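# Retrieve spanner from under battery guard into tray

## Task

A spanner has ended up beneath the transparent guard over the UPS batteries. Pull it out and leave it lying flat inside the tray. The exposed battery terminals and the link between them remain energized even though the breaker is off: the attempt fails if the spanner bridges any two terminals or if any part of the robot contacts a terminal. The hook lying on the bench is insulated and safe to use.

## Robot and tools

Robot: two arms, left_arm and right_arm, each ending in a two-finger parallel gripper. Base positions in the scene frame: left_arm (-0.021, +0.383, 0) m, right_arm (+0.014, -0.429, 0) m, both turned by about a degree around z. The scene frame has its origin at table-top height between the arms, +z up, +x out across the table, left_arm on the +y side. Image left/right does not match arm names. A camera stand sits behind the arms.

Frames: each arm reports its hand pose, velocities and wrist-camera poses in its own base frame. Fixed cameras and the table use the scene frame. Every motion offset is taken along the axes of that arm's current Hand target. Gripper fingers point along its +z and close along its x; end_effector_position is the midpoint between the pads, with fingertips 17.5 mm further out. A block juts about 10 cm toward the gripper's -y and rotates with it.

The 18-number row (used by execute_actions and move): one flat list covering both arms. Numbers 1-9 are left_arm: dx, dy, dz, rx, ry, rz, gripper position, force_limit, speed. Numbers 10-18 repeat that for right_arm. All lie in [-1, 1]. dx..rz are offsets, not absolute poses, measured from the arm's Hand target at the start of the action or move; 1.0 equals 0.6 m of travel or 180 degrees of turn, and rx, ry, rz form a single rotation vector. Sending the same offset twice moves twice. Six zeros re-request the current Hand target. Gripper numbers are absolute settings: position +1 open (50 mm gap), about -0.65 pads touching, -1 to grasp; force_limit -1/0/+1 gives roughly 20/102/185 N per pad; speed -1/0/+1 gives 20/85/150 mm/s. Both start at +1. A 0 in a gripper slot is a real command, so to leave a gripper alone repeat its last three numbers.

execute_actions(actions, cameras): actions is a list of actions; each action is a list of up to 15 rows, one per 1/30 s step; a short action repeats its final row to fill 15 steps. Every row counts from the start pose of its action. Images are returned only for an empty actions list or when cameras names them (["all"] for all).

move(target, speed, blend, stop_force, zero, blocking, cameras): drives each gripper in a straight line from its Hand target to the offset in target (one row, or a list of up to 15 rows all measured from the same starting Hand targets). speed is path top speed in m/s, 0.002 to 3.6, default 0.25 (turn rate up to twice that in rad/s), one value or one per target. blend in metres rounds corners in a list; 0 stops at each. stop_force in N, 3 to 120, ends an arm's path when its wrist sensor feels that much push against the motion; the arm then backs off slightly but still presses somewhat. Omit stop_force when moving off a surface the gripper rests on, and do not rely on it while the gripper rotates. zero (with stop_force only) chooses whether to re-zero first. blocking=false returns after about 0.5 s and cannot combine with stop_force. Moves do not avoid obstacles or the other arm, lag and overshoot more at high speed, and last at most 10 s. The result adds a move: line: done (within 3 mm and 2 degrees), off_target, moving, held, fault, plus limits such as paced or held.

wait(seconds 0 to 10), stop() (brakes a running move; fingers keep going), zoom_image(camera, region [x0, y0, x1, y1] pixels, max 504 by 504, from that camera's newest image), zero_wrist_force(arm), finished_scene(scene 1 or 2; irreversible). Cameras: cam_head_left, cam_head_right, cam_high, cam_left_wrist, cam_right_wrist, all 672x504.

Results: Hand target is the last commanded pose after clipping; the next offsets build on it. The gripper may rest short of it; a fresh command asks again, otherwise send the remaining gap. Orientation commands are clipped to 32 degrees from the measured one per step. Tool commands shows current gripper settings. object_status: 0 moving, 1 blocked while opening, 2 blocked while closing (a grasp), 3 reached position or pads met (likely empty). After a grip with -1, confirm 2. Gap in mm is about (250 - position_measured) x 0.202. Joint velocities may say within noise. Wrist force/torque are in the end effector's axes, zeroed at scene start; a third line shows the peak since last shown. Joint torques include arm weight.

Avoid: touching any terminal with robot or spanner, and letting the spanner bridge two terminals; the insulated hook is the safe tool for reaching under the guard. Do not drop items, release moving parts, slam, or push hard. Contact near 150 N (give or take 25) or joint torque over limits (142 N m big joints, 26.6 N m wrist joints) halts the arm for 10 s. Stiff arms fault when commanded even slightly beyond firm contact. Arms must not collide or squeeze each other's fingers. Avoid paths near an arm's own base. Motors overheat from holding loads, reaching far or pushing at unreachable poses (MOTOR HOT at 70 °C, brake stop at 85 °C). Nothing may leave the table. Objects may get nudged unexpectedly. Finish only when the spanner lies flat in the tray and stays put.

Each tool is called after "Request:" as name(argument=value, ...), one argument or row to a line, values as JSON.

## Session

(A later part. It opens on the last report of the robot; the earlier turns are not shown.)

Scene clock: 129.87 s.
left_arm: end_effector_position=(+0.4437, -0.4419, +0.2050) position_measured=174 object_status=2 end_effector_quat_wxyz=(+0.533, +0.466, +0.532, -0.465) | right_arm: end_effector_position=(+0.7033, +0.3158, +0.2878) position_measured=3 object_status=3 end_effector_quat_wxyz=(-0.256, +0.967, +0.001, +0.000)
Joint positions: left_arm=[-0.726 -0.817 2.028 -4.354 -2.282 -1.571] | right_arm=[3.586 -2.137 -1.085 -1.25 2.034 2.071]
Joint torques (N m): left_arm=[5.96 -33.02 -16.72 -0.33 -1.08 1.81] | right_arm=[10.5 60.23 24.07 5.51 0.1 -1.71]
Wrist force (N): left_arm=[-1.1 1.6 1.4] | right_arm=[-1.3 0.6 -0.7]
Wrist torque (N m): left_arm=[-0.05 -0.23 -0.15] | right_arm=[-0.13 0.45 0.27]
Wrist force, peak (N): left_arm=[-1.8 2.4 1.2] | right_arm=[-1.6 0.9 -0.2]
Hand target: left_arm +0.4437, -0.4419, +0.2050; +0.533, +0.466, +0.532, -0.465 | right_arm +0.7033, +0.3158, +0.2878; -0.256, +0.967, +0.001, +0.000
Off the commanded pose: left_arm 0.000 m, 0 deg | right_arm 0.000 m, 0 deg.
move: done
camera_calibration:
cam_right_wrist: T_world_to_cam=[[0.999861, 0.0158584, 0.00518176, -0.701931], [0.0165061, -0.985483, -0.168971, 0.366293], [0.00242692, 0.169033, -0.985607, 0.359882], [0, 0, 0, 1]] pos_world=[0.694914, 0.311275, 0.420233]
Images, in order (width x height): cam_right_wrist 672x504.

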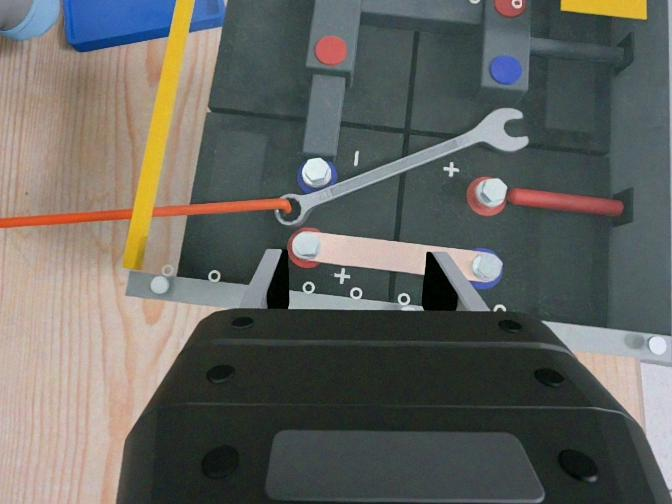

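Request:
move(
  target=[0,-0.036,0.0125,0,0,0,-1,-0.4,-0.8,0,0,0,0,0,0,1,-0.5,-0.5],
  speed=0.01,
  stop_force=8,
  cameras=["cam_right_wrist"],
)

Request:
zoom_image(
  camera="cam_right_wrist",
  region=[230, 140, 370, 260],
)

Scene clock: 134.67 s.
left_arm: end_effector_position=(+0.4233, -0.4522, +0.2050) position_measured=174 object_status=2 end_effector_quat_wxyz=(+0.533, +0.466, +0.532, -0.465) | right_arm: end_effector_position=(+0.7033, +0.3158, +0.2878) position_measured=3 object_status=3 end_effector_quat_wxyz=(-0.256, +0.967, +0.001, +0.000)
Joint positions: left_arm=[-0.777 -0.83 2.07 -4.383 -2.231 -1.571] | right_arm=[3.586 -2.137 -1.085 -1.25 2.034 2.071]
Joint torques (N m): left_arm=[7.76 -34.29 -15.71 -0.57 -1.25 2.05] | right_arm=[10.91 60.23 25.27 5.57 0.1 -1.73]
Wrist force (N): left_arm=[-1.0 1.8 1.3] | right_arm=[-1.3 0.9 -0.5]
Wrist torque (N m): left_arm=[-0.01 -0.26 -0.16] | right_arm=[-0.09 0.45 0.28]
Wrist force, peak (N): left_arm=[-1.5 2.6 1.2] | right_arm=[-1.6 1.2 -0.4]
Hand target: left_arm +0.4233, -0.4522, +0.2050; +0.533, +0.466, +0.532, -0.465 | right_arm +0.7033, +0.3158, +0.2878; -0.256, +0.967, +0.001, +0.000
Off the commanded pose: left_arm 0.000 m, 0 deg | right_arm 0.000 m, 0 deg.
move: done
camera_calibration:
cam_right_wrist: T_world_to_cam=[[0.999861, 0.0158584, 0.00518176, -0.701931], [0.0165061, -0.985483, -0.168971, 0.366293], [0.00242692, 0.169033, -0.985607, 0.359882], [0, 0, 0, 1]] pos_world=[0.694914, 0.311275, 0.420233]
Images, in order (width x height): cam_right_wrist 672x504.

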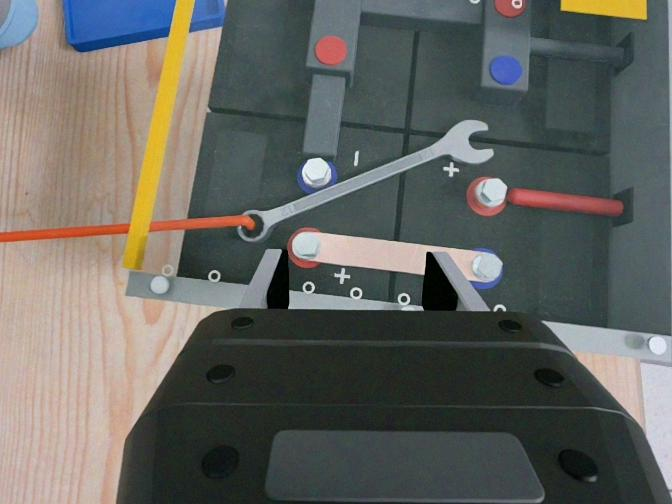

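Scaled by 3.600 from the camera's 672x504 image, which has a finer 960x720 frame.

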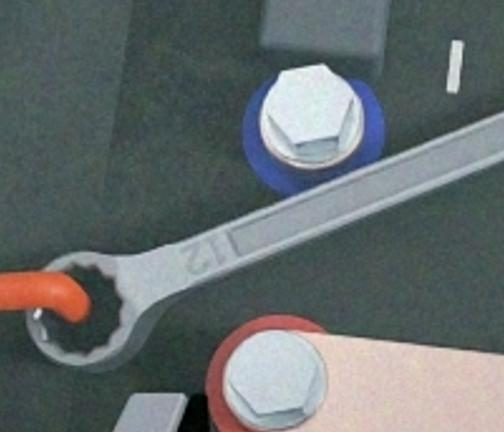

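Request:
move(
  target=[0,-0.0388,0.0095,0,0,0,-1,-0.4,-0.8,0,0,0,0,0,0,1,-0.5,-0.5],
  speed=0.01,
  stop_force=8,
  cameras=["cam_right_wrist"],
)

Request:
zoom_image(
  camera="cam_right_wrist",
  region=[190, 140, 370, 280],
)

Scene clock: 138.33 s.
left_arm: end_effector_position=(+0.4010, -0.4610, +0.2050) position_measured=174 object_status=2 end_effector_quat_wxyz=(+0.533, +0.466, +0.532, -0.465) | right_arm: end_effector_position=(+0.7033, +0.3158, +0.2878) position_measured=3 object_status=3 end_effector_quat_wxyz=(-0.256, +0.967, +0.001, +0.000)
Joint positions: left_arm=[-0.832 -0.844 2.116 -4.415 -2.176 -1.571] | right_arm=[3.586 -2.137 -1.085 -1.25 2.034 2.071]
Joint torques (N m): left_arm=[7.74 -34.34 -15.41 -0.72 -1.39 2.04] | right_arm=[11.3 60.28 24.92 5.42 0.02 -1.58]
Wrist force (N): left_arm=[-1.0 1.6 1.2] | right_arm=[-1.4 0.7 -0.3]
Wrist torque (N m): left_arm=[-0.04 -0.26 -0.17] | right_arm=[-0.11 0.47 0.27]
Wrist force, peak (N): left_arm=[-1.6 2.4 1.1] | right_arm=[-1.6 0.8 -0.8]
Hand target: left_arm +0.4010, -0.4610, +0.2050; +0.533, +0.466, +0.532, -0.465 | right_arm +0.7033, +0.3158, +0.2878; -0.256, +0.967, +0.001, +0.000
Off the commanded pose: left_arm 0.000 m, 0 deg | right_arm 0.000 m, 0 deg.
move: done
camera_calibration:
cam_right_wrist: T_world_to_cam=[[0.999861, 0.0158584, 0.00518176, -0.701931], [0.0165061, -0.985483, -0.168971, 0.366293], [0.00242692, 0.169033, -0.985607, 0.359882], [0, 0, 0, 1]] pos_world=[0.694914, 0.311275, 0.420233]
Images, in order (width x height): cam_right_wrist 672x504.

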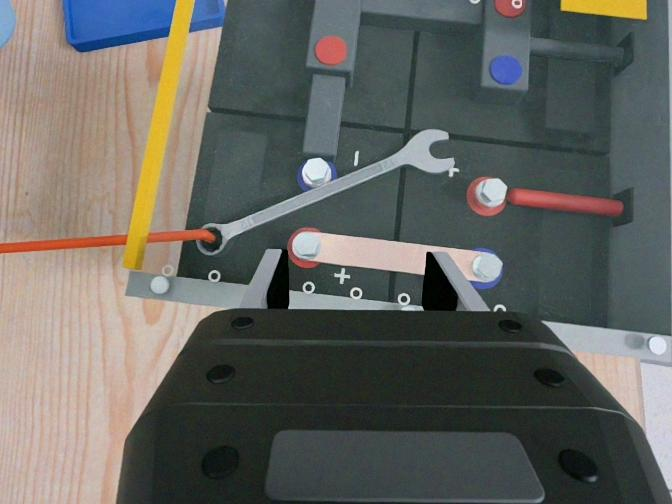

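Scaled by 2.800 from the camera's 672x504 image, which has a finer 960x720 frame.

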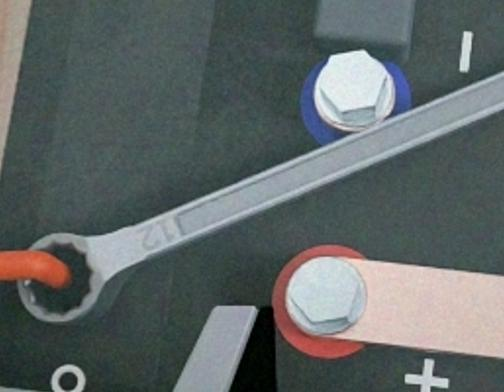

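Request:
zoom_image(
  camera="cam_right_wrist",
  region=[170, 200, 260, 270],
)

Request:
zoom_image(
  camera="cam_right_wrist",
  region=[280, 130, 470, 270],
)

Scaled by 5.600 from the camera's 672x504 image, which has a finer 960x720 frame.

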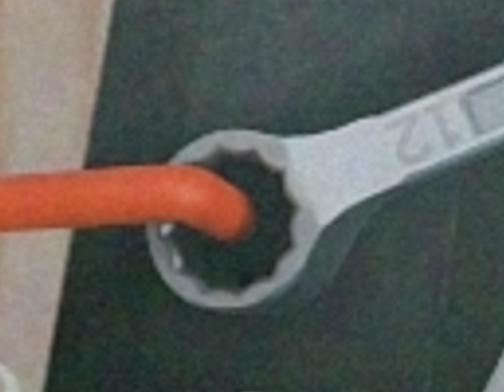

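Scaled by 2.653 from the camera's 672x504 image, which has a finer 960x720 frame.

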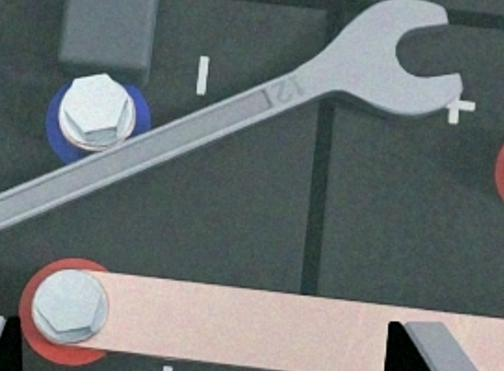

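Request:
move(
  target=[
    [0,0.0033,0,0,0,0,-1,-0.4,-0.8,0,0,0,0,0,0,1,-0.5,-0.5],
    [-0.0258,0.0033,0,0,0,0,-1,-0.4,-0.8,0,0,0,0,0,0,1,-0.5,-0.5],
    [-0.0258,0.2447,0.0497,-0.0833,0,0,-1,-0.4,-0.8,0,0,0,0,0,0,1,-0.5,-0.5],
  ],
  speed=[0.02,0.025,0.05],
  blend=[0.001,0.002,0],
  cameras=["cam_right_wrist"],
)

Request:
zoom_image(
  camera="cam_right_wrist",
  region=[370, 100, 510, 200],
)

Scene clock: 144.23 s.
left_arm: end_effector_position=(+0.5506, -0.4709, +0.2204) position_measured=174 object_status=2 end_effector_quat_wxyz=(+0.589, +0.392, +0.588, -0.392) | right_arm: end_effector_position=(+0.7033, +0.3158, +0.2878) position_measured=3 object_status=3 end_effector_quat_wxyz=(-0.256, +0.967, +0.001, +0.000)
Joint positions: left_arm=[-0.741 -0.788 1.855 -4.209 -2.005 -1.571] | right_arm=[3.586 -2.137 -1.085 -1.25 2.034 2.071]
Joint torques (N m): left_arm=[-7.94 -59.46 -6.78 -4.02 -1.68 -1.44] | right_arm=[10.58 59.87 25 5.46 0.19 -1.58]
Wrist force (N): left_arm=[-0.6 1.7 1.3] | right_arm=[-1.1 0.7 -0.1]
Wrist torque (N m): left_arm=[-0.06 -0.28 -0.24] | right_arm=[-0.11 0.43 0.27]
Wrist force, peak (N): left_arm=[-0.7 2.6 1.9] | right_arm=[-1.8 0.5 -0.6]
Hand target: left_arm +0.5505, -0.4709, +0.2206; +0.589, +0.392, +0.588, -0.392 | right_arm +0.7033, +0.3158, +0.2878; -0.256, +0.967, +0.001, +0.000
Off the commanded pose: left_arm 0.000 m, 0 deg | right_arm 0.000 m, 0 deg.
move: done
camera_calibration:
cam_right_wrist: T_world_to_cam=[[0.999861, 0.0158584, 0.00518176, -0.701931], [0.0165061, -0.985483, -0.168971, 0.366293], [0.00242692, 0.169033, -0.985607, 0.359882], [0, 0, 0, 1]] pos_world=[0.694914, 0.311275, 0.420233]
Images, in order (width x height): cam_right_wrist 672x504.

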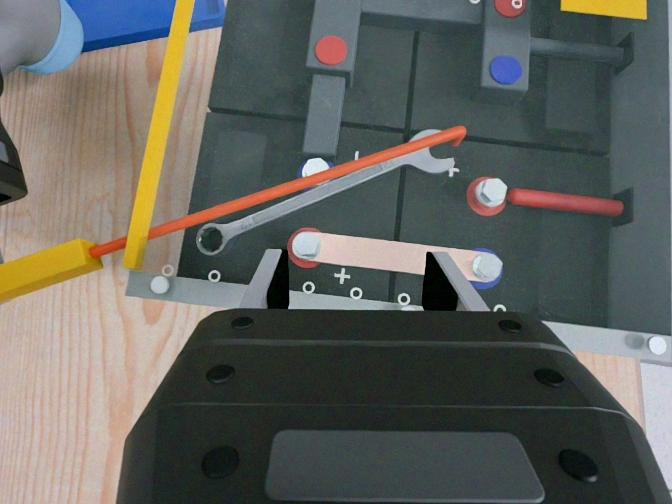

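Scaled by 3.600 from the camera's 672x504 image, which has a finer 960x720 frame.

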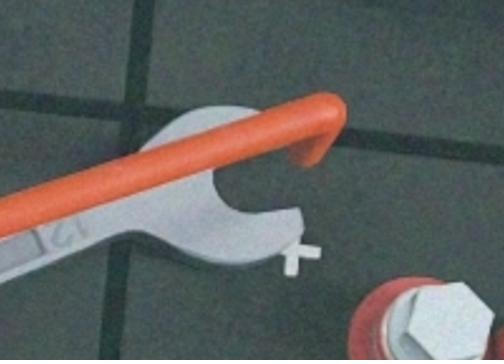

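Request:
move(
  target=[
    [0,-0.002,-0.007,0,0,0,-1,-0.4,-0.8,0,0,0,0,0,0,1,-0.5,-0.5],
    [0.0258,-0.002,-0.007,0,0,0,-1,-0.4,-0.8,0,0,0,0,0,0,1,-0.5,-0.5],
  ],
  speed=0.012,
  stop_force=3,
  cameras=["cam_right_wrist"],
)

Request:
zoom_image(
  camera="cam_right_wrist",
  region=[370, 100, 510, 200],
)

Scene clock: 147.10 s.
left_arm: end_effector_position=(+0.5477, -0.4675, +0.2051) position_measured=174 object_status=2 end_effector_quat_wxyz=(+0.589, +0.392, +0.588, -0.392) | right_arm: end_effector_position=(+0.7033, +0.3158, +0.2878) position_measured=3 object_status=3 end_effector_quat_wxyz=(-0.256, +0.967, +0.001, +0.000)
Joint positions: left_arm=[-0.74 -0.76 1.863 -4.246 -2.006 -1.571] | right_arm=[3.586 -2.137 -1.085 -1.25 2.034 2.071]
Joint torques (N m): left_arm=[-3.91 -58.64 -10.45 -1.3 0.41 -1.01] | right_arm=[10.65 60.39 24.85 5.42 0.21 -1.65]
Wrist force (N): left_arm=[-1.2 1.5 1.5] | right_arm=[-1.1 0.8 -0.6]
Wrist torque (N m): left_arm=[-0.08 -0.26 -0.12] | right_arm=[-0.11 0.43 0.27]
Wrist force, peak (N): left_arm=[-1.9 1.4 1.4] | right_arm=[-1.6 0.9 -0.8]
Hand target: left_arm +0.5477, -0.4675, +0.2051; +0.589, +0.392, +0.588, -0.392 | right_arm +0.7033, +0.3158, +0.2878; -0.256, +0.967, +0.001, +0.000
Off the commanded pose: left_arm 0.000 m, 0 deg | right_arm 0.000 m, 0 deg.
move: done
camera_calibration:
cam_right_wrist: T_world_to_cam=[[0.999861, 0.0158584, 0.00518176, -0.701931], [0.0165061, -0.985483, -0.168971, 0.366293], [0.00242692, 0.169033, -0.985607, 0.359882], [0, 0, 0, 1]] pos_world=[0.694914, 0.311275, 0.420233]
Images, in order (width x height): cam_right_wrist 672x504.

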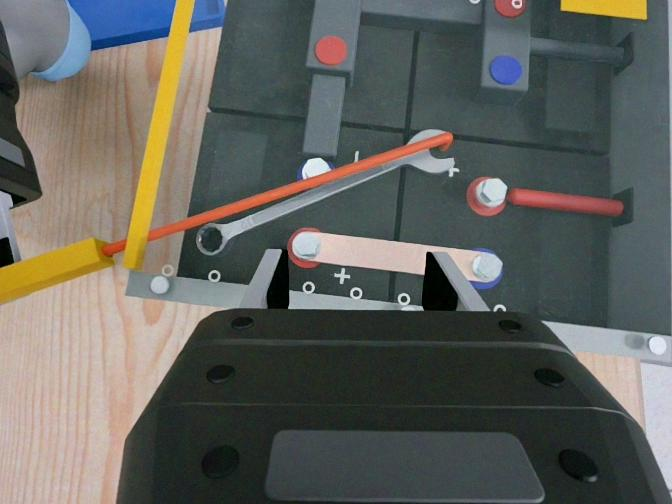

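Scaled by 3.600 from the camera's 672x504 image, which has a finer 960x720 frame.

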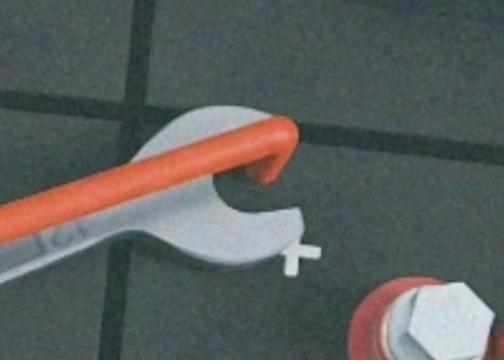

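Request:
move(
  target=[0,0,0.02,0,0,0,-1,-0.4,-0.8,0,0,0,0,0,0,1,-0.5,-0.5],
  speed=0.012,
  stop_force=8,
  cameras=["cam_right_wrist"],
)

Request:
zoom_image(
  camera="cam_right_wrist",
  region=[180, 100, 520, 300],
)

Scene clock: 149.60 s.
left_arm: end_effector_position=(+0.5524, -0.4786, +0.2051) position_measured=174 object_status=2 end_effector_quat_wxyz=(+0.589, +0.392, +0.588, -0.392) | right_arm: end_effector_position=(+0.7033, +0.3158, +0.2878) position_measured=3 object_status=3 end_effector_quat_wxyz=(-0.256, +0.967, +0.001, +0.000)
Joint positions: left_arm=[-0.75 -0.749 1.834 -4.227 -1.996 -1.571] | right_arm=[3.586 -2.137 -1.085 -1.25 2.034 2.071]
Joint torques (N m): left_arm=[8.31 -59.01 -7.24 -3.61 -0.95 0.14] | right_arm=[10.8 60.26 25.27 5.37 0.26 -1.65]
Wrist force (N): left_arm=[-1.6 1.6 1.1] | right_arm=[-1.2 1.0 -0.1]
Wrist torque (N m): left_arm=[-0.12 -0.25 -0.05] | right_arm=[-0.08 0.44 0.27]
Wrist force, peak (N): left_arm=[-1.9 2.1 1.1] | right_arm=[-1.5 1.2 -0.5]
Hand target: left_arm +0.5524, -0.4786, +0.2051; +0.589, +0.392, +0.588, -0.392 | right_arm +0.7033, +0.3158, +0.2878; -0.256, +0.967, +0.001, +0.000
Off the commanded pose: left_arm 0.000 m, 0 deg | right_arm 0.000 m, 0 deg.
move: done
camera_calibration:
cam_right_wrist: T_world_to_cam=[[0.999861, 0.0158584, 0.00518176, -0.701931], [0.0165061, -0.985483, -0.168971, 0.366293], [0.00242692, 0.169033, -0.985607, 0.359882], [0, 0, 0, 1]] pos_world=[0.694914, 0.311275, 0.420233]
Images, in order (width x height): cam_right_wrist 672x504.

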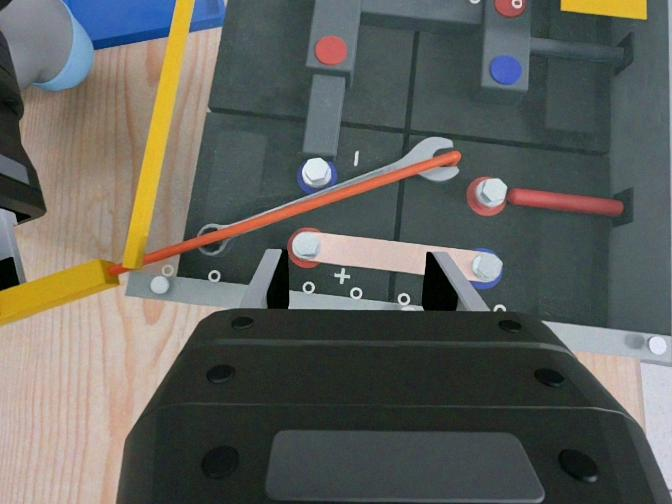

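Scaled by 1.482 from the camera's 672x504 image, which has a finer 960x720 frame.

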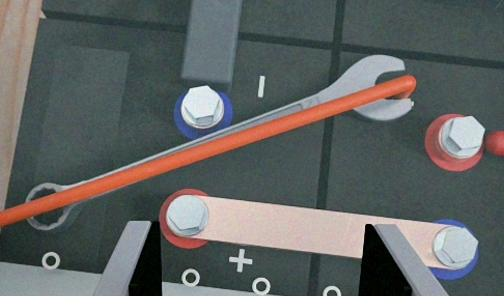

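Request:
move(
  target=[0,-0.001,0.0208,0,0,0,-1,-0.4,-0.8,0,0,0,0,0,0,1,-0.5,-0.5],
  speed=0.012,
  stop_force=8,
  cameras=["cam_right_wrist"],
)

Request:
zoom_image(
  camera="cam_right_wrist",
  region=[180, 100, 520, 300],
)

Scene clock: 152.03 s.
left_arm: end_effector_position=(+0.5566, -0.4904, +0.2051) position_measured=174 object_status=2 end_effector_quat_wxyz=(+0.589, +0.392, +0.588, -0.392) | right_arm: end_effector_position=(+0.7033, +0.3158, +0.2878) position_measured=3 object_status=3 end_effector_quat_wxyz=(-0.256, +0.967, +0.001, +0.000)
Joint positions: left_arm=[-0.761 -0.738 1.804 -4.208 -1.985 -1.571] | right_arm=[3.586 -2.137 -1.085 -1.25 2.034 2.071]
Joint torques (N m): left_arm=[7.4 -59.37 -5.22 -3.32 -0.99 1.81] | right_arm=[10.8 59.92 25.94 5.36 0.34 -1.57]
Wrist force (N): left_arm=[-2.0 1.6 0.8] | right_arm=[-1.6 0.7 -0.4]
Wrist torque (N m): left_arm=[-0.19 -0.28 -0.01] | right_arm=[-0.13 0.51 0.27]
Wrist force, peak (N): left_arm=[-2.7 2.7 0.7] | right_arm=[-1.6 0.7 -0.4]
Hand target: left_arm +0.5566, -0.4904, +0.2051; +0.589, +0.392, +0.588, -0.392 | right_arm +0.7033, +0.3158, +0.2878; -0.256, +0.967, +0.001, +0.000
Off the commanded pose: left_arm 0.000 m, 0 deg | right_arm 0.000 m, 0 deg.
move: done
camera_calibration:
cam_right_wrist: T_world_to_cam=[[0.999861, 0.0158584, 0.00518176, -0.701931], [0.0165061, -0.985483, -0.168971, 0.366293], [0.00242692, 0.169033, -0.985607, 0.359882], [0, 0, 0, 1]] pos_world=[0.694914, 0.311275, 0.420233]
Images, in order (width x height): cam_right_wrist 672x504.

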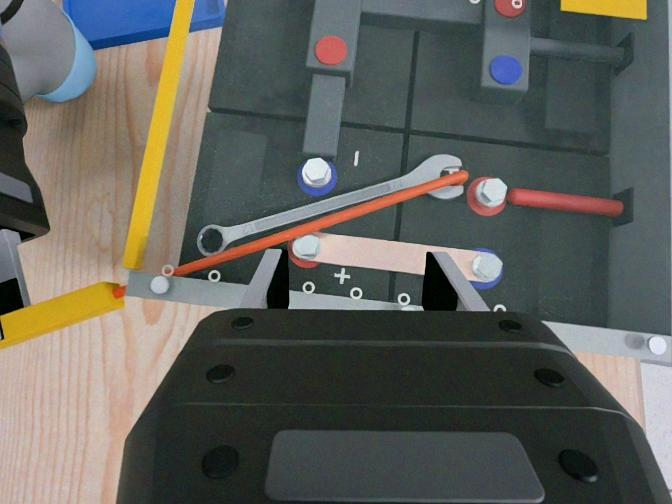

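Scaled by 1.482 from the camera's 672x504 image, which has a finer 960x720 frame.

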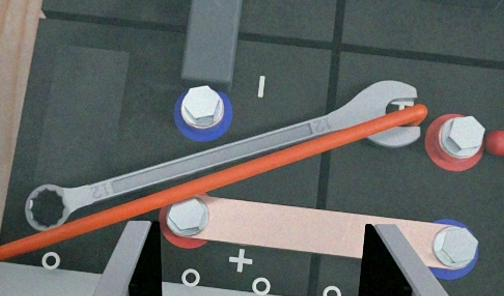

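Request:
move(
  target=[0,0.0235,-0.1262,0.0889,0,0,-1,-0.4,-0.8,0,0,0,0,0,0,1,-0.5,-0.5],
  speed=0.06,
  cameras=["cam_right_wrist"],
)

Request:
zoom_image(
  camera="cam_right_wrist",
  region=[380, 120, 520, 220],
)

Scene clock: 155.30 s.
left_arm: end_effector_position=(+0.5412, -0.4184, +0.2050) position_measured=174 object_status=2 end_effector_quat_wxyz=(+0.531, +0.467, +0.531, -0.467) | right_arm: end_effector_position=(+0.7033, +0.3158, +0.2878) position_measured=3 object_status=3 end_effector_quat_wxyz=(-0.256, +0.967, +0.001, +0.000)
Joint positions: left_arm=[-0.561 -0.724 1.766 -4.185 -2.452 -1.571] | right_arm=[3.586 -2.137 -1.085 -1.25 2.034 2.071]
Joint torques (N m): left_arm=[-5.81 -40.45 -13.48 -0.71 2.02 -1.81] | right_arm=[10.52 59.6 25.34 5.41 0.25 -1.63]
Wrist force (N): left_arm=[-1.6 1.6 1.6] | right_arm=[-1.4 0.7 -0.5]
Wrist torque (N m): left_arm=[-0.04 -0.22 -0.03] | right_arm=[-0.12 0.47 0.27]
Wrist force, peak (N): left_arm=[-1.5 3.2 -0.5] | right_arm=[-1.6 0.9 -0.3]
Hand target: left_arm +0.5412, -0.4184, +0.2050; +0.531, +0.467, +0.531, -0.467 (not the last commanded pose) | right_arm +0.7033, +0.3158, +0.2878; -0.256, +0.967, +0.001, +0.000
Off the commanded pose: left_arm 0.003 m, 1 deg | right_arm 0.000 m, 0 deg.
move: held (left_arm; a check stopped the path); limits=held
pose unreachable (left arm): on one or more control steps of this call, first in action 0 (counted from 0), this arm could not follow its commanded pose, so it was not sent that pose on those steps. It may still have moved: this result reports where it is.
cause: moving toward the commanded pose would bring two parts of the arm too close to each other (its gripper and another part of the arm, with joints 4 (wrist 1) to 6 (wrist 3) between them, 3 mm apart when it was first held).
camera_calibration:
cam_right_wrist: T_world_to_cam=[[0.999861, 0.0158584, 0.00518176, -0.701931], [0.0165061, -0.985483, -0.168971, 0.366293], [0.00242692, 0.169033, -0.985607, 0.359882], [0, 0, 0, 1]] pos_world=[0.694914, 0.311275, 0.420233]
Images, in order (width x height): cam_right_wrist 672x504.

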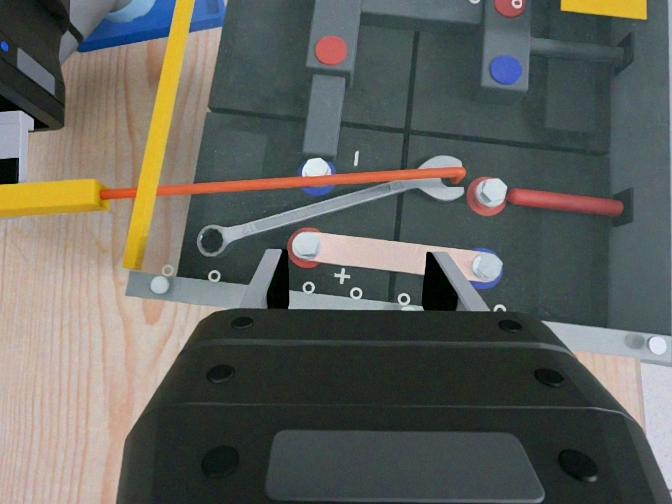

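Scaled by 3.600 from the camera's 672x504 image, which has a finer 960x720 frame.

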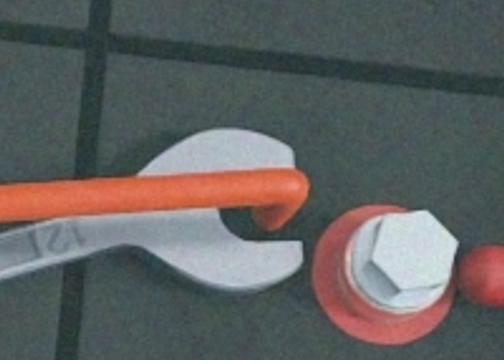

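Request:
move(
  target=[0,-0.049,0.0095,0,0,0,-1,-0.4,-0.8,0,0,0,0,0,0,1,-0.5,-0.5],
  speed=0.015,
  stop_force=8,
  cameras=["cam_right_wrist"],
)

Request:
zoom_image(
  camera="cam_right_wrist",
  region=[120, 100, 520, 300],
)

Scene clock: 158.70 s.
left_arm: end_effector_position=(+0.5128, -0.4279, +0.2050) position_measured=174 object_status=2 end_effector_quat_wxyz=(+0.531, +0.467, +0.531, -0.467) | right_arm: end_effector_position=(+0.7033, +0.3158, +0.2878) position_measured=3 object_status=3 end_effector_quat_wxyz=(-0.256, +0.967, +0.001, +0.000)
Joint positions: left_arm=[-0.607 -0.753 1.843 -4.233 -2.405 -1.571] | right_arm=[3.586 -2.137 -1.085 -1.25 2.034 2.071]
Joint torques (N m): left_arm=[8.33 -36.93 -18.17 -0.53 -1.2 1.86] | right_arm=[10.55 59.59 26 5.36 0.38 -1.64]
Wrist force (N): left_arm=[-1.6 1.3 1.5] | right_arm=[-1.3 0.4 -0.1]
Wrist torque (N m): left_arm=[-0.10 -0.25 -0.02] | right_arm=[-0.16 0.45 0.27]
Wrist force, peak (N): left_arm=[-1.7 2.3 1.7] | right_arm=[-1.7 1.2 -0.4]
Hand target: left_arm +0.5128, -0.4279, +0.2050; +0.531, +0.467, +0.531, -0.467 | right_arm +0.7033, +0.3158, +0.2878; -0.256, +0.967, +0.001, +0.000
Off the commanded pose: left_arm 0.000 m, 0 deg | right_arm 0.000 m, 0 deg.
move: done
camera_calibration:
cam_right_wrist: T_world_to_cam=[[0.999861, 0.0158584, 0.00518176, -0.701931], [0.0165061, -0.985483, -0.168971, 0.366293], [0.00242692, 0.169033, -0.985607, 0.359882], [0, 0, 0, 1]] pos_world=[0.694914, 0.311275, 0.420233]
Images, in order (width x height): cam_right_wrist 672x504.

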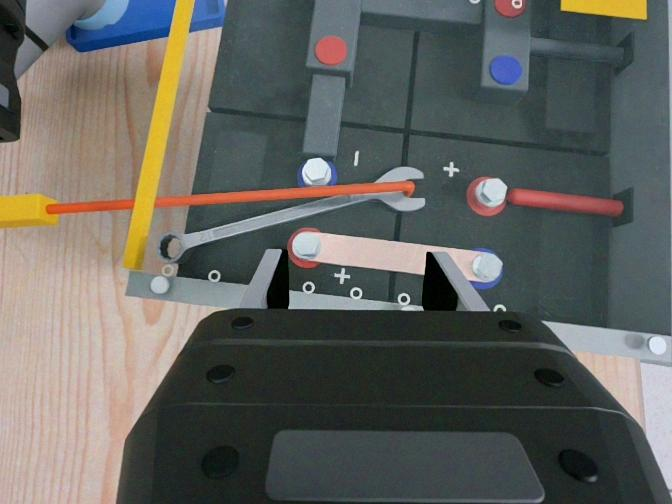

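Scaled by 1.260 from the camera's 672x504 image, which has a finer 960x720 frame.

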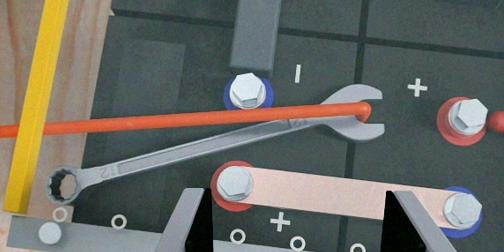

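Request:
move(
  target=[0,-0.046,0.0078,0,0,0,-1,-0.4,-0.8,0,0,0,0,0,0,1,-0.5,-0.5],
  speed=0.015,
  stop_force=8,
  cameras=["cam_right_wrist","cam_head_right","cam_head_left"],
)

Request:
zoom_image(
  camera="cam_right_wrist",
  region=[60, 100, 460, 300],
)

Request:
zoom_image(
  camera="cam_head_left",
  region=[330, 160, 500, 330],
)

Scene clock: 162.13 s.
left_arm: end_effector_position=(+0.4860, -0.4360, +0.2050) position_measured=174 object_status=2 end_effector_quat_wxyz=(+0.531, +0.467, +0.531, -0.467) | right_arm: end_effector_position=(+0.7033, +0.3158, +0.2878) position_measured=3 object_status=3 end_effector_quat_wxyz=(-0.256, +0.967, +0.001, +0.000)
Joint positions: left_arm=[-0.654 -0.778 1.913 -4.278 -2.359 -1.571] | right_arm=[3.586 -2.137 -1.085 -1.25 2.034 2.071]
Joint torques (N m): left_arm=[8.59 -34.2 -17.52 -0.54 -1.3 1.86] | right_arm=[10.3 59.74 25.96 5.37 0.3 -1.7]
Wrist force (N): left_arm=[-1.5 1.3 1.1] | right_arm=[-1.3 1.0 -0.7]
Wrist torque (N m): left_arm=[-0.09 -0.25 -0.01] | right_arm=[-0.07 0.45 0.27]
Wrist force, peak (N): left_arm=[-1.5 2.7 1.3] | right_arm=[-1.7 0.9 -0.3]
Hand target: left_arm +0.4860, -0.4360, +0.2050; +0.531, +0.467, +0.531, -0.467 | right_arm +0.7033, +0.3158, +0.2878; -0.256, +0.967, +0.001, +0.000
Off the commanded pose: left_arm 0.000 m, 0 deg | right_arm 0.000 m, 0 deg.
move: done
camera_calibration:
cam_right_wrist: T_world_to_cam=[[0.999861, 0.0158584, 0.00518176, -0.701931], [0.0165061, -0.985483, -0.168971, 0.366293], [0.00242692, 0.169033, -0.985607, 0.359882], [0, 0, 0, 1]] pos_world=[0.694914, 0.311275, 0.420233]
Images, in order (width x height): cam_head_left 672x504, cam_head_right 672x504, cam_right_wrist 672x504.

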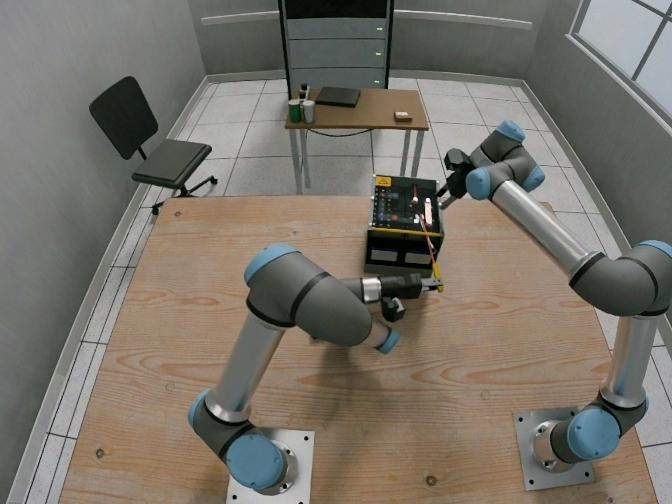

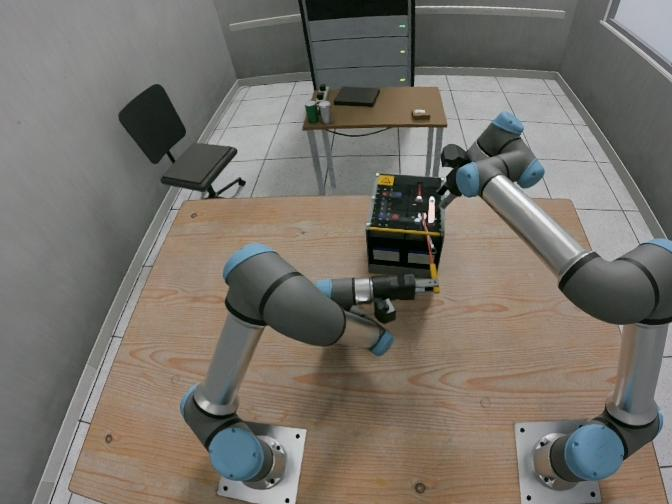

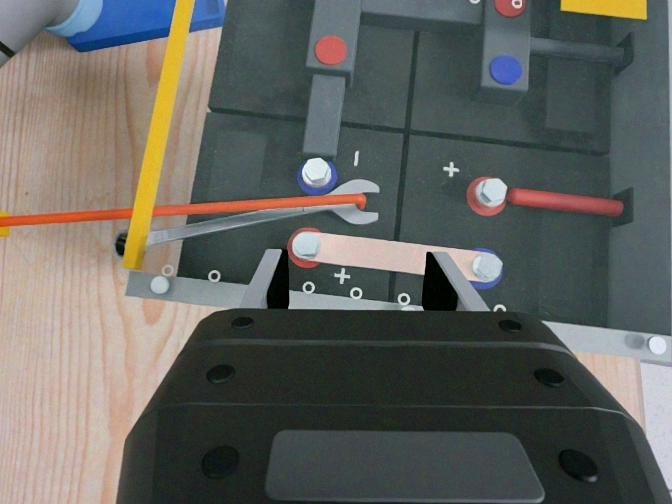

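Scaled by 1.260 from the camera's 672x504 image, which has a finer 960x720 frame.

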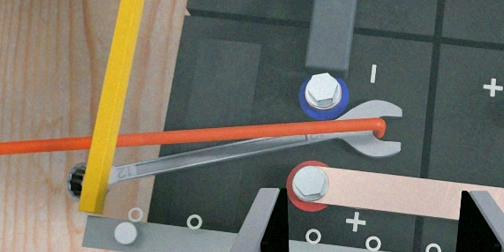

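Scaled by 2.965 from the camera's 672x504 image, which has a finer 960x720 frame.

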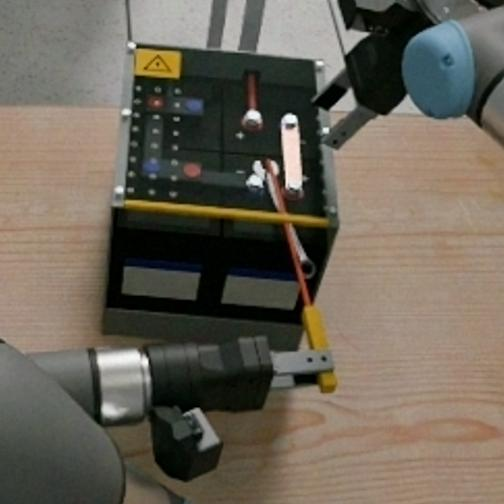

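Request:
move(
  target=[
    [0,-0.01,0.0011,0,0,0,-1,-0.4,-0.8,0,0,0,0,0,0,1,-0.5,-0.5],
    [0,-0.0067,0.0011,0,0,0,-1,-0.4,-0.8,0,0,0,0,0,0,1,-0.5,-0.5],
    [-0.0258,-0.0067,0.0011,0,0,0,-1,-0.4,-0.8,0,0,0,0,0,0,1,-0.5,-0.5],
  ],
  speed=[0.012,0.02,0.025],
  cameras=["cam_right_wrist"],
)

Request:
zoom_image(
  camera="cam_right_wrist",
  region=[60, 100, 460, 300],
)

Scene clock: 165.23 s.
left_arm: end_effector_position=(+0.4821, -0.4372, +0.2206) position_measured=174 object_status=2 end_effector_quat_wxyz=(+0.531, +0.467, +0.531, -0.467) end_effector_velocity=(+0.000, +0.000, -0.002) end_effector_angular_velocity=(-0.001, -0.001, +0.001) | right_arm: end_effector_position=(+0.7033, +0.3158, +0.2878) position_measured=3 object_status=3 end_effector_quat_wxyz=(-0.256, +0.967, +0.001, +0.000)
Joint positions: left_arm=[-0.661 -0.816 1.928 -4.254 -2.352 -1.571] | right_arm=[3.586 -2.137 -1.085 -1.25 2.034 2.071]
Joint velocities: left_arm=[0 0.004 0.001 -0.006 0.001 0] | right_arm=[within noise]
Joint torques (N m): left_arm=[-5.84 -34.5 -10.6 -3.65 1.1 -0.33] | right_arm=[10.19 60.08 25.55 5.36 0.38 -1.65]
Wrist force (N): left_arm=[-0.8 1.6 1.1] | right_arm=[-1.2 0.6 -0.6]
Wrist torque (N m): left_arm=[-0.07 -0.25 -0.19] | right_arm=[-0.13 0.43 0.26]
Wrist force, peak (N): left_arm=[-1.8 2.4 1.2] | right_arm=[-1.6 1.2 -0.4]
Hand target: left_arm +0.4821, -0.4372, +0.2205; +0.531, +0.467, +0.531, -0.467 | right_arm +0.7033, +0.3158, +0.2878; -0.256, +0.967, +0.001, +0.000
Off the commanded pose: left_arm 0.000 m, 0 deg | right_arm 0.000 m, 0 deg.
move: done
camera_calibration:
cam_right_wrist: T_world_to_cam=[[0.999861, 0.0158584, 0.00518176, -0.701931], [0.0165061, -0.985483, -0.168971, 0.366293], [0.00242692, 0.169033, -0.985607, 0.359882], [0, 0, 0, 1]] pos_world=[0.694914, 0.311275, 0.420233]
Images, in order (width x height): cam_right_wrist 672x504.

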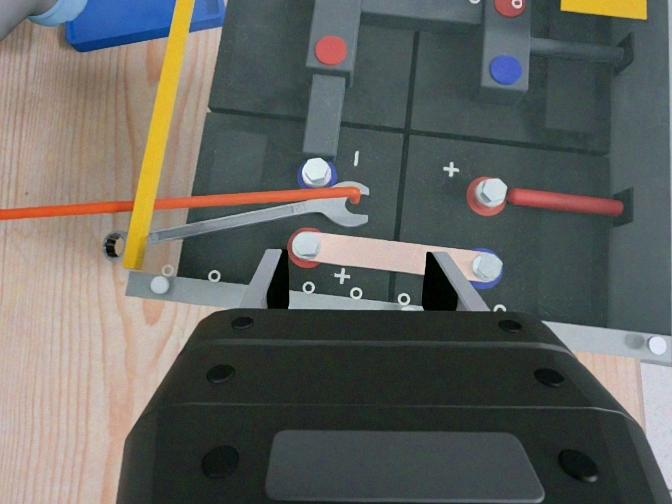

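Scaled by 1.260 from the camera's 672x504 image, which has a finer 960x720 frame.

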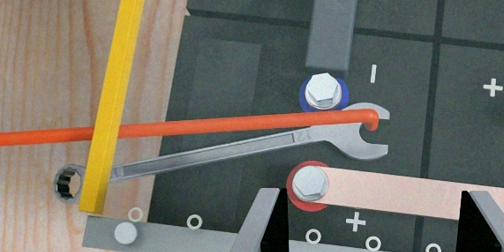

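Request:
move(
  target=[
    [0,-0.25,0,0,0,0,-1,-0.4,-0.8,-0.0722,-0.0367,-0.1175,0,0.1077,0.1888,0.54,-0.3,-0.5],
    [-0.099,-0.1618,-0.3355,-0.111,0,0,-1,-0.4,-0.8,-0.2555,-0.047,-0.0348,0,0.2153,0.3776,0.54,-0.3,-0.5],
    [-0.1323,0.0338,-0.9407,-0.361,0,0,-1,-0.4,-0.8,-0.2422,-0.017,0.0822,0,0.2153,0.3776,0.54,-0.3,-0.5],
  ],
  speed=[0.12,0.2,0.2],
  blend=[0.005,0.03,0],
  cameras=["cam_right_wrist","cam_high","cam_head_left"],
)

Request:
zoom_image(
  camera="cam_head_left",
  region=[330, 160, 500, 330],
)

Scene clock: 173.37 s.
left_arm: end_effector_position=(+0.4297, +0.1251, +0.2994) position_measured=174 object_status=2 end_effector_quat_wxyz=(+0.699, +0.108, +0.698, -0.109) | right_arm: end_effector_position=(+0.5580, +0.3489, +0.2499) position_measured=72 object_status=3 end_effector_quat_wxyz=(-0.199, +0.751, -0.609, +0.162)
Joint positions: left_arm=[0.331 -1.296 2.546 -4.392 -2.21 -1.572] | right_arm=[4.033 -1.732 -1.795 -0.77 1.252 3.758]
Joint torques (N m): left_arm=[5.96 -32.34 -11.9 -2.23 -1.43 0.43] | right_arm=[5.27 41.71 35.7 0.98 -1.53 0.71]
Wrist force (N): left_arm=[-1.0 1.7 1.2] | right_arm=[-1.0 0.9 -0.2]
Wrist torque (N m): left_arm=[-0.09 -0.18 -0.14] | right_arm=[-0.08 0.40 0.20]
Wrist force, peak (N): left_arm=[-1.3 4.4 0.8] | right_arm=[-1.4 1.4 -0.6]
Hand target: left_arm +0.4296, +0.1252, +0.2995; +0.699, +0.108, +0.698, -0.109 | right_arm +0.5580, +0.3488, +0.2500; -0.199, +0.750, -0.609, +0.162
Off the commanded pose: left_arm 0.000 m, 0 deg | right_arm 0.000 m, 0 deg.
move: done
camera_calibration:
cam_right_wrist: T_world_to_cam=[[0.219273, -0.975644, 0.00616757, 0.224301], [-0.961258, -0.217113, -0.169838, 0.672584], [0.167041, 0.0313124, -0.985453, 0.273362], [0, 0, 0, 1]] pos_world=[0.551681, 0.356305, 0.382233]
Images, in order (width x height): cam_head_left 672x504, cam_high 672x504, cam_right_wrist 672x504.

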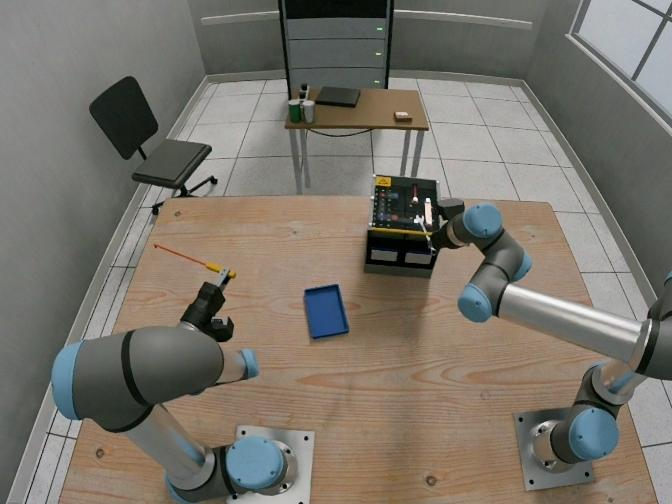

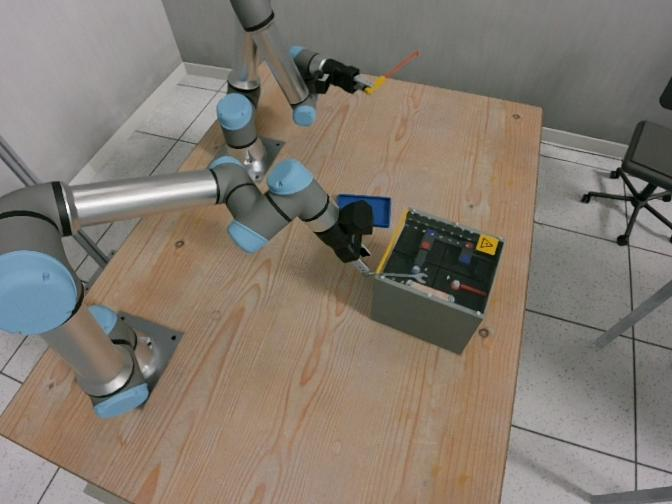

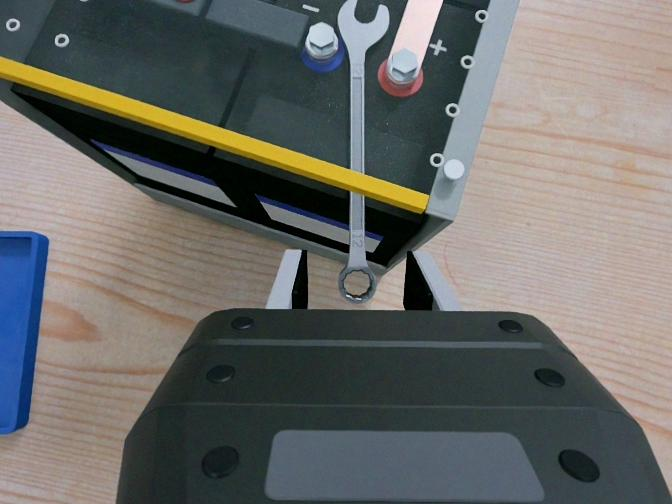

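Scaled by 2.965 from the camera's 672x504 image, which has a finer 960x720 frame.

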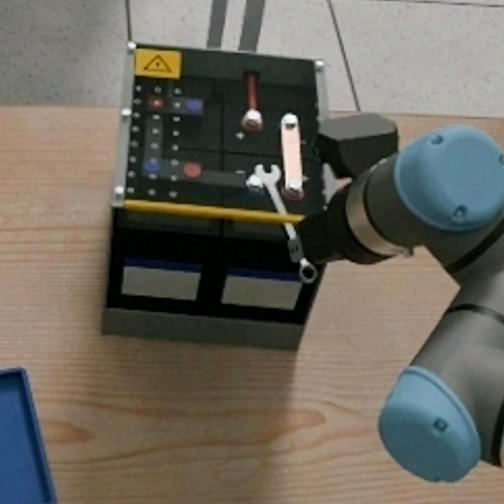

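Request:
move(
  target=[0,0,0,0,0,0,-1,-0.4,-0.8,0.0055,-0.009,0.0437,0,0.0028,0.0048,0.54,-0.3,-0.5],
  speed=0.06,
  cameras=["cam_right_wrist"],
)

Request:
zoom_image(
  camera="cam_right_wrist",
  region=[230, 120, 490, 320],
)

Scene clock: 175.30 s.
left_arm: end_effector_position=(+0.4296, +0.1252, +0.2995) position_measured=174 object_status=2 end_effector_quat_wxyz=(+0.699, +0.108, +0.698, -0.109) | right_arm: end_effector_position=(+0.5761, +0.3492, +0.2300) position_measured=72 object_status=3 end_effector_quat_wxyz=(-0.197, +0.745, -0.616, +0.164) end_effector_velocity=(-0.002, -0.001, +0.000) end_effector_angular_velocity=(-0.003, +0.003, +0.001)
Joint positions: left_arm=[0.331 -1.296 2.546 -4.392 -2.21 -1.572] | right_arm=[4.01 -1.787 -1.783 -0.725 1.254 3.753]
Joint velocities: left_arm=[within noise] | right_arm=[0.001 0.002 -0.002 -0.005 0 0]
Joint torques (N m): left_arm=[6.9 -33.39 -14.66 -0.63 -1.73 1.92] | right_arm=[9.83 43.34 21.22 0.62 0.08 -0.58]
Wrist force (N): left_arm=[-1.1 1.6 1.3] | right_arm=[-0.9 0.6 -0.2]
Wrist torque (N m): left_arm=[-0.09 -0.18 -0.13] | right_arm=[-0.11 0.39 0.30]
Wrist force, peak (N): left_arm=[-1.2 1.7 1.5] | right_arm=[-1.3 0.9 -1.4]
Hand target: left_arm +0.4296, +0.1252, +0.2995; +0.699, +0.108, +0.698, -0.109 | right_arm +0.5760, +0.3492, +0.2299; -0.197, +0.745, -0.616, +0.164
Off the commanded pose: left_arm 0.000 m, 0 deg | right_arm 0.000 m, 0 deg.
move: done
camera_calibration:
cam_right_wrist: T_world_to_cam=[[0.202091, -0.979348, 0.00604093, 0.23197], [-0.964863, -0.200152, -0.170233, 0.682948], [0.167927, 0.0285739, -0.985385, 0.251144], [0, 0, 0, 1]] pos_world=[0.569899, 0.356696, 0.362333]
Images, in order (width x height): cam_right_wrist 672x504.

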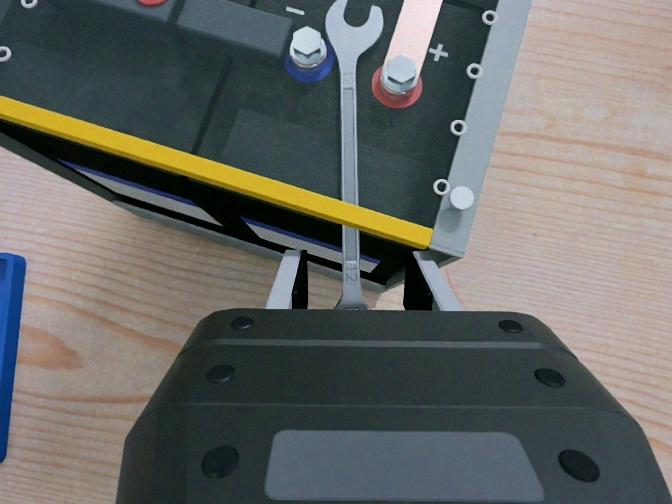

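Scaled by 1.938 from the camera's 672x504 image, which has a finer 960x720 frame.

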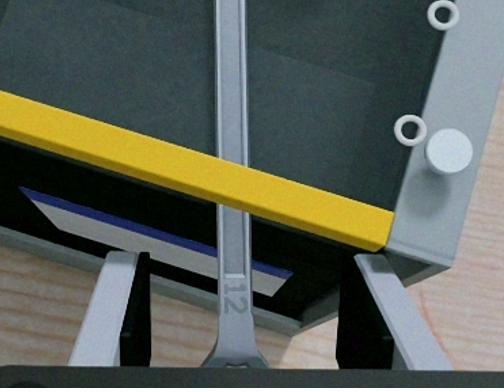

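Request:
move(
  target=[0,0,0,0,0,0,-1,-0.4,-0.8,-0.002,0.0014,0.0492,0,0,0,0.54,-0.3,-0.5],
  speed=0.025,
  stop_force=5,
  cameras=["cam_right_wrist","cam_high","cam_head_left"],
)

Request:
zoom_image(
  camera="cam_high",
  region=[320, 190, 500, 340],
)

Request:
zoom_image(
  camera="cam_head_left",
  region=[360, 180, 480, 290],
)

Scene clock: 178.50 s.
left_arm: end_effector_position=(+0.4296, +0.1252, +0.2995) position_measured=174 object_status=2 end_effector_quat_wxyz=(+0.699, +0.108, +0.698, -0.109) | right_arm: end_effector_position=(+0.5884, +0.3527, +0.2055) position_measured=72 object_status=3 end_effector_quat_wxyz=(-0.197, +0.745, -0.616, +0.164)
Joint positions: left_arm=[0.331 -1.296 2.546 -4.392 -2.21 -1.572] | right_arm=[3.997 -1.84 -1.785 -0.667 1.259 3.74]
Joint torques (N m): left_arm=[8.03 -33.89 -16.05 -0.91 -1.79 1.78] | right_arm=[11.7 45.6 19.18 5.51 -0.64 2.48]
Wrist force (N): left_arm=[-1.0 1.5 1.3] | right_arm=[-0.6 0.3 -2.0]
Wrist torque (N m): left_arm=[-0.11 -0.19 -0.13] | right_arm=[-0.02 0.37 0.25]
Wrist force, peak (N): left_arm=[-1.0 1.8 1.5] | right_arm=[5.0 23.6 -60.9]
Hand target: left_arm +0.4296, +0.1252, +0.2995; +0.699, +0.108, +0.698, -0.109 | right_arm +0.5884, +0.3527, +0.2055; -0.197, +0.745, -0.616, +0.164 (not the last commanded pose)
Off the commanded pose: left_arm 0.000 m, 0 deg | right_arm 0.002 m, 0 deg.
move: contact (right_arm)
camera_calibration:
cam_right_wrist: T_world_to_cam=[[0.202231, -0.979317, 0.00639884, 0.232924], [-0.964884, -0.200361, -0.169868, 0.691426], [0.167636, 0.0281784, -0.985446, 0.225149], [0, 0, 0, 1]] pos_world=[0.582298, 0.360296, 0.337832]
Images, in order (width x height): cam_head_left 672x504, cam_high 672x504, cam_right_wrist 672x504.

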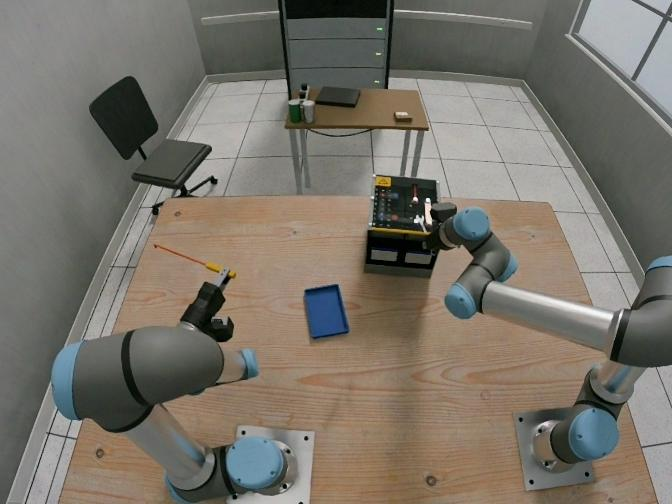

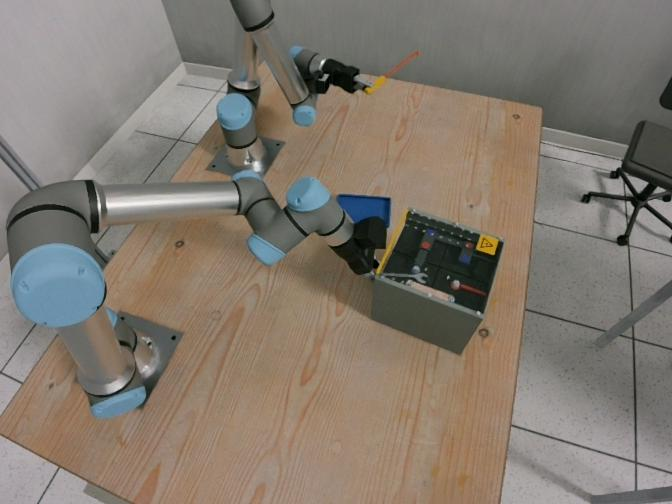

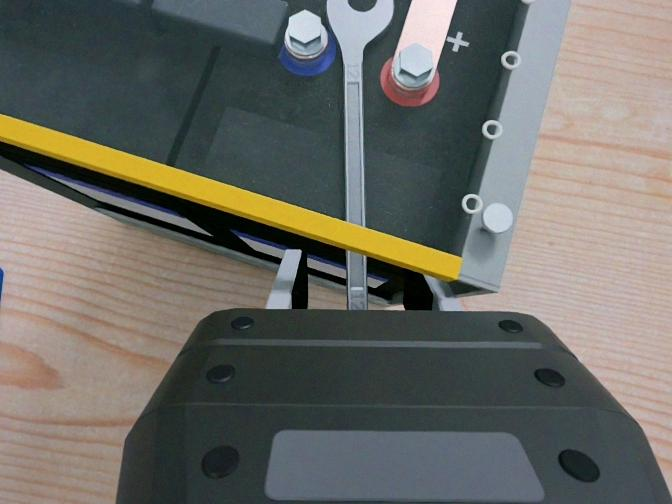

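Scaled by 2.800 from the camera's 672x504 image, which has a finer 960x720 frame.

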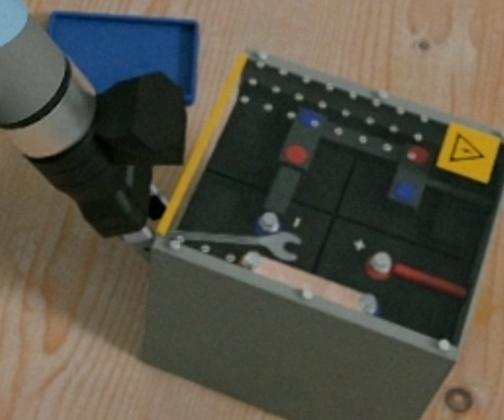

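Scaled by 4.200 from the camera's 672x504 image, which has a finer 960x720 frame.

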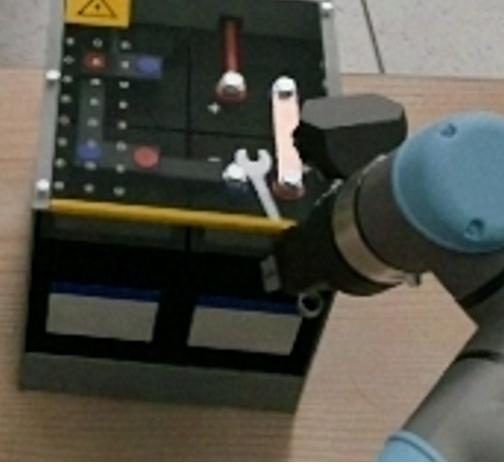

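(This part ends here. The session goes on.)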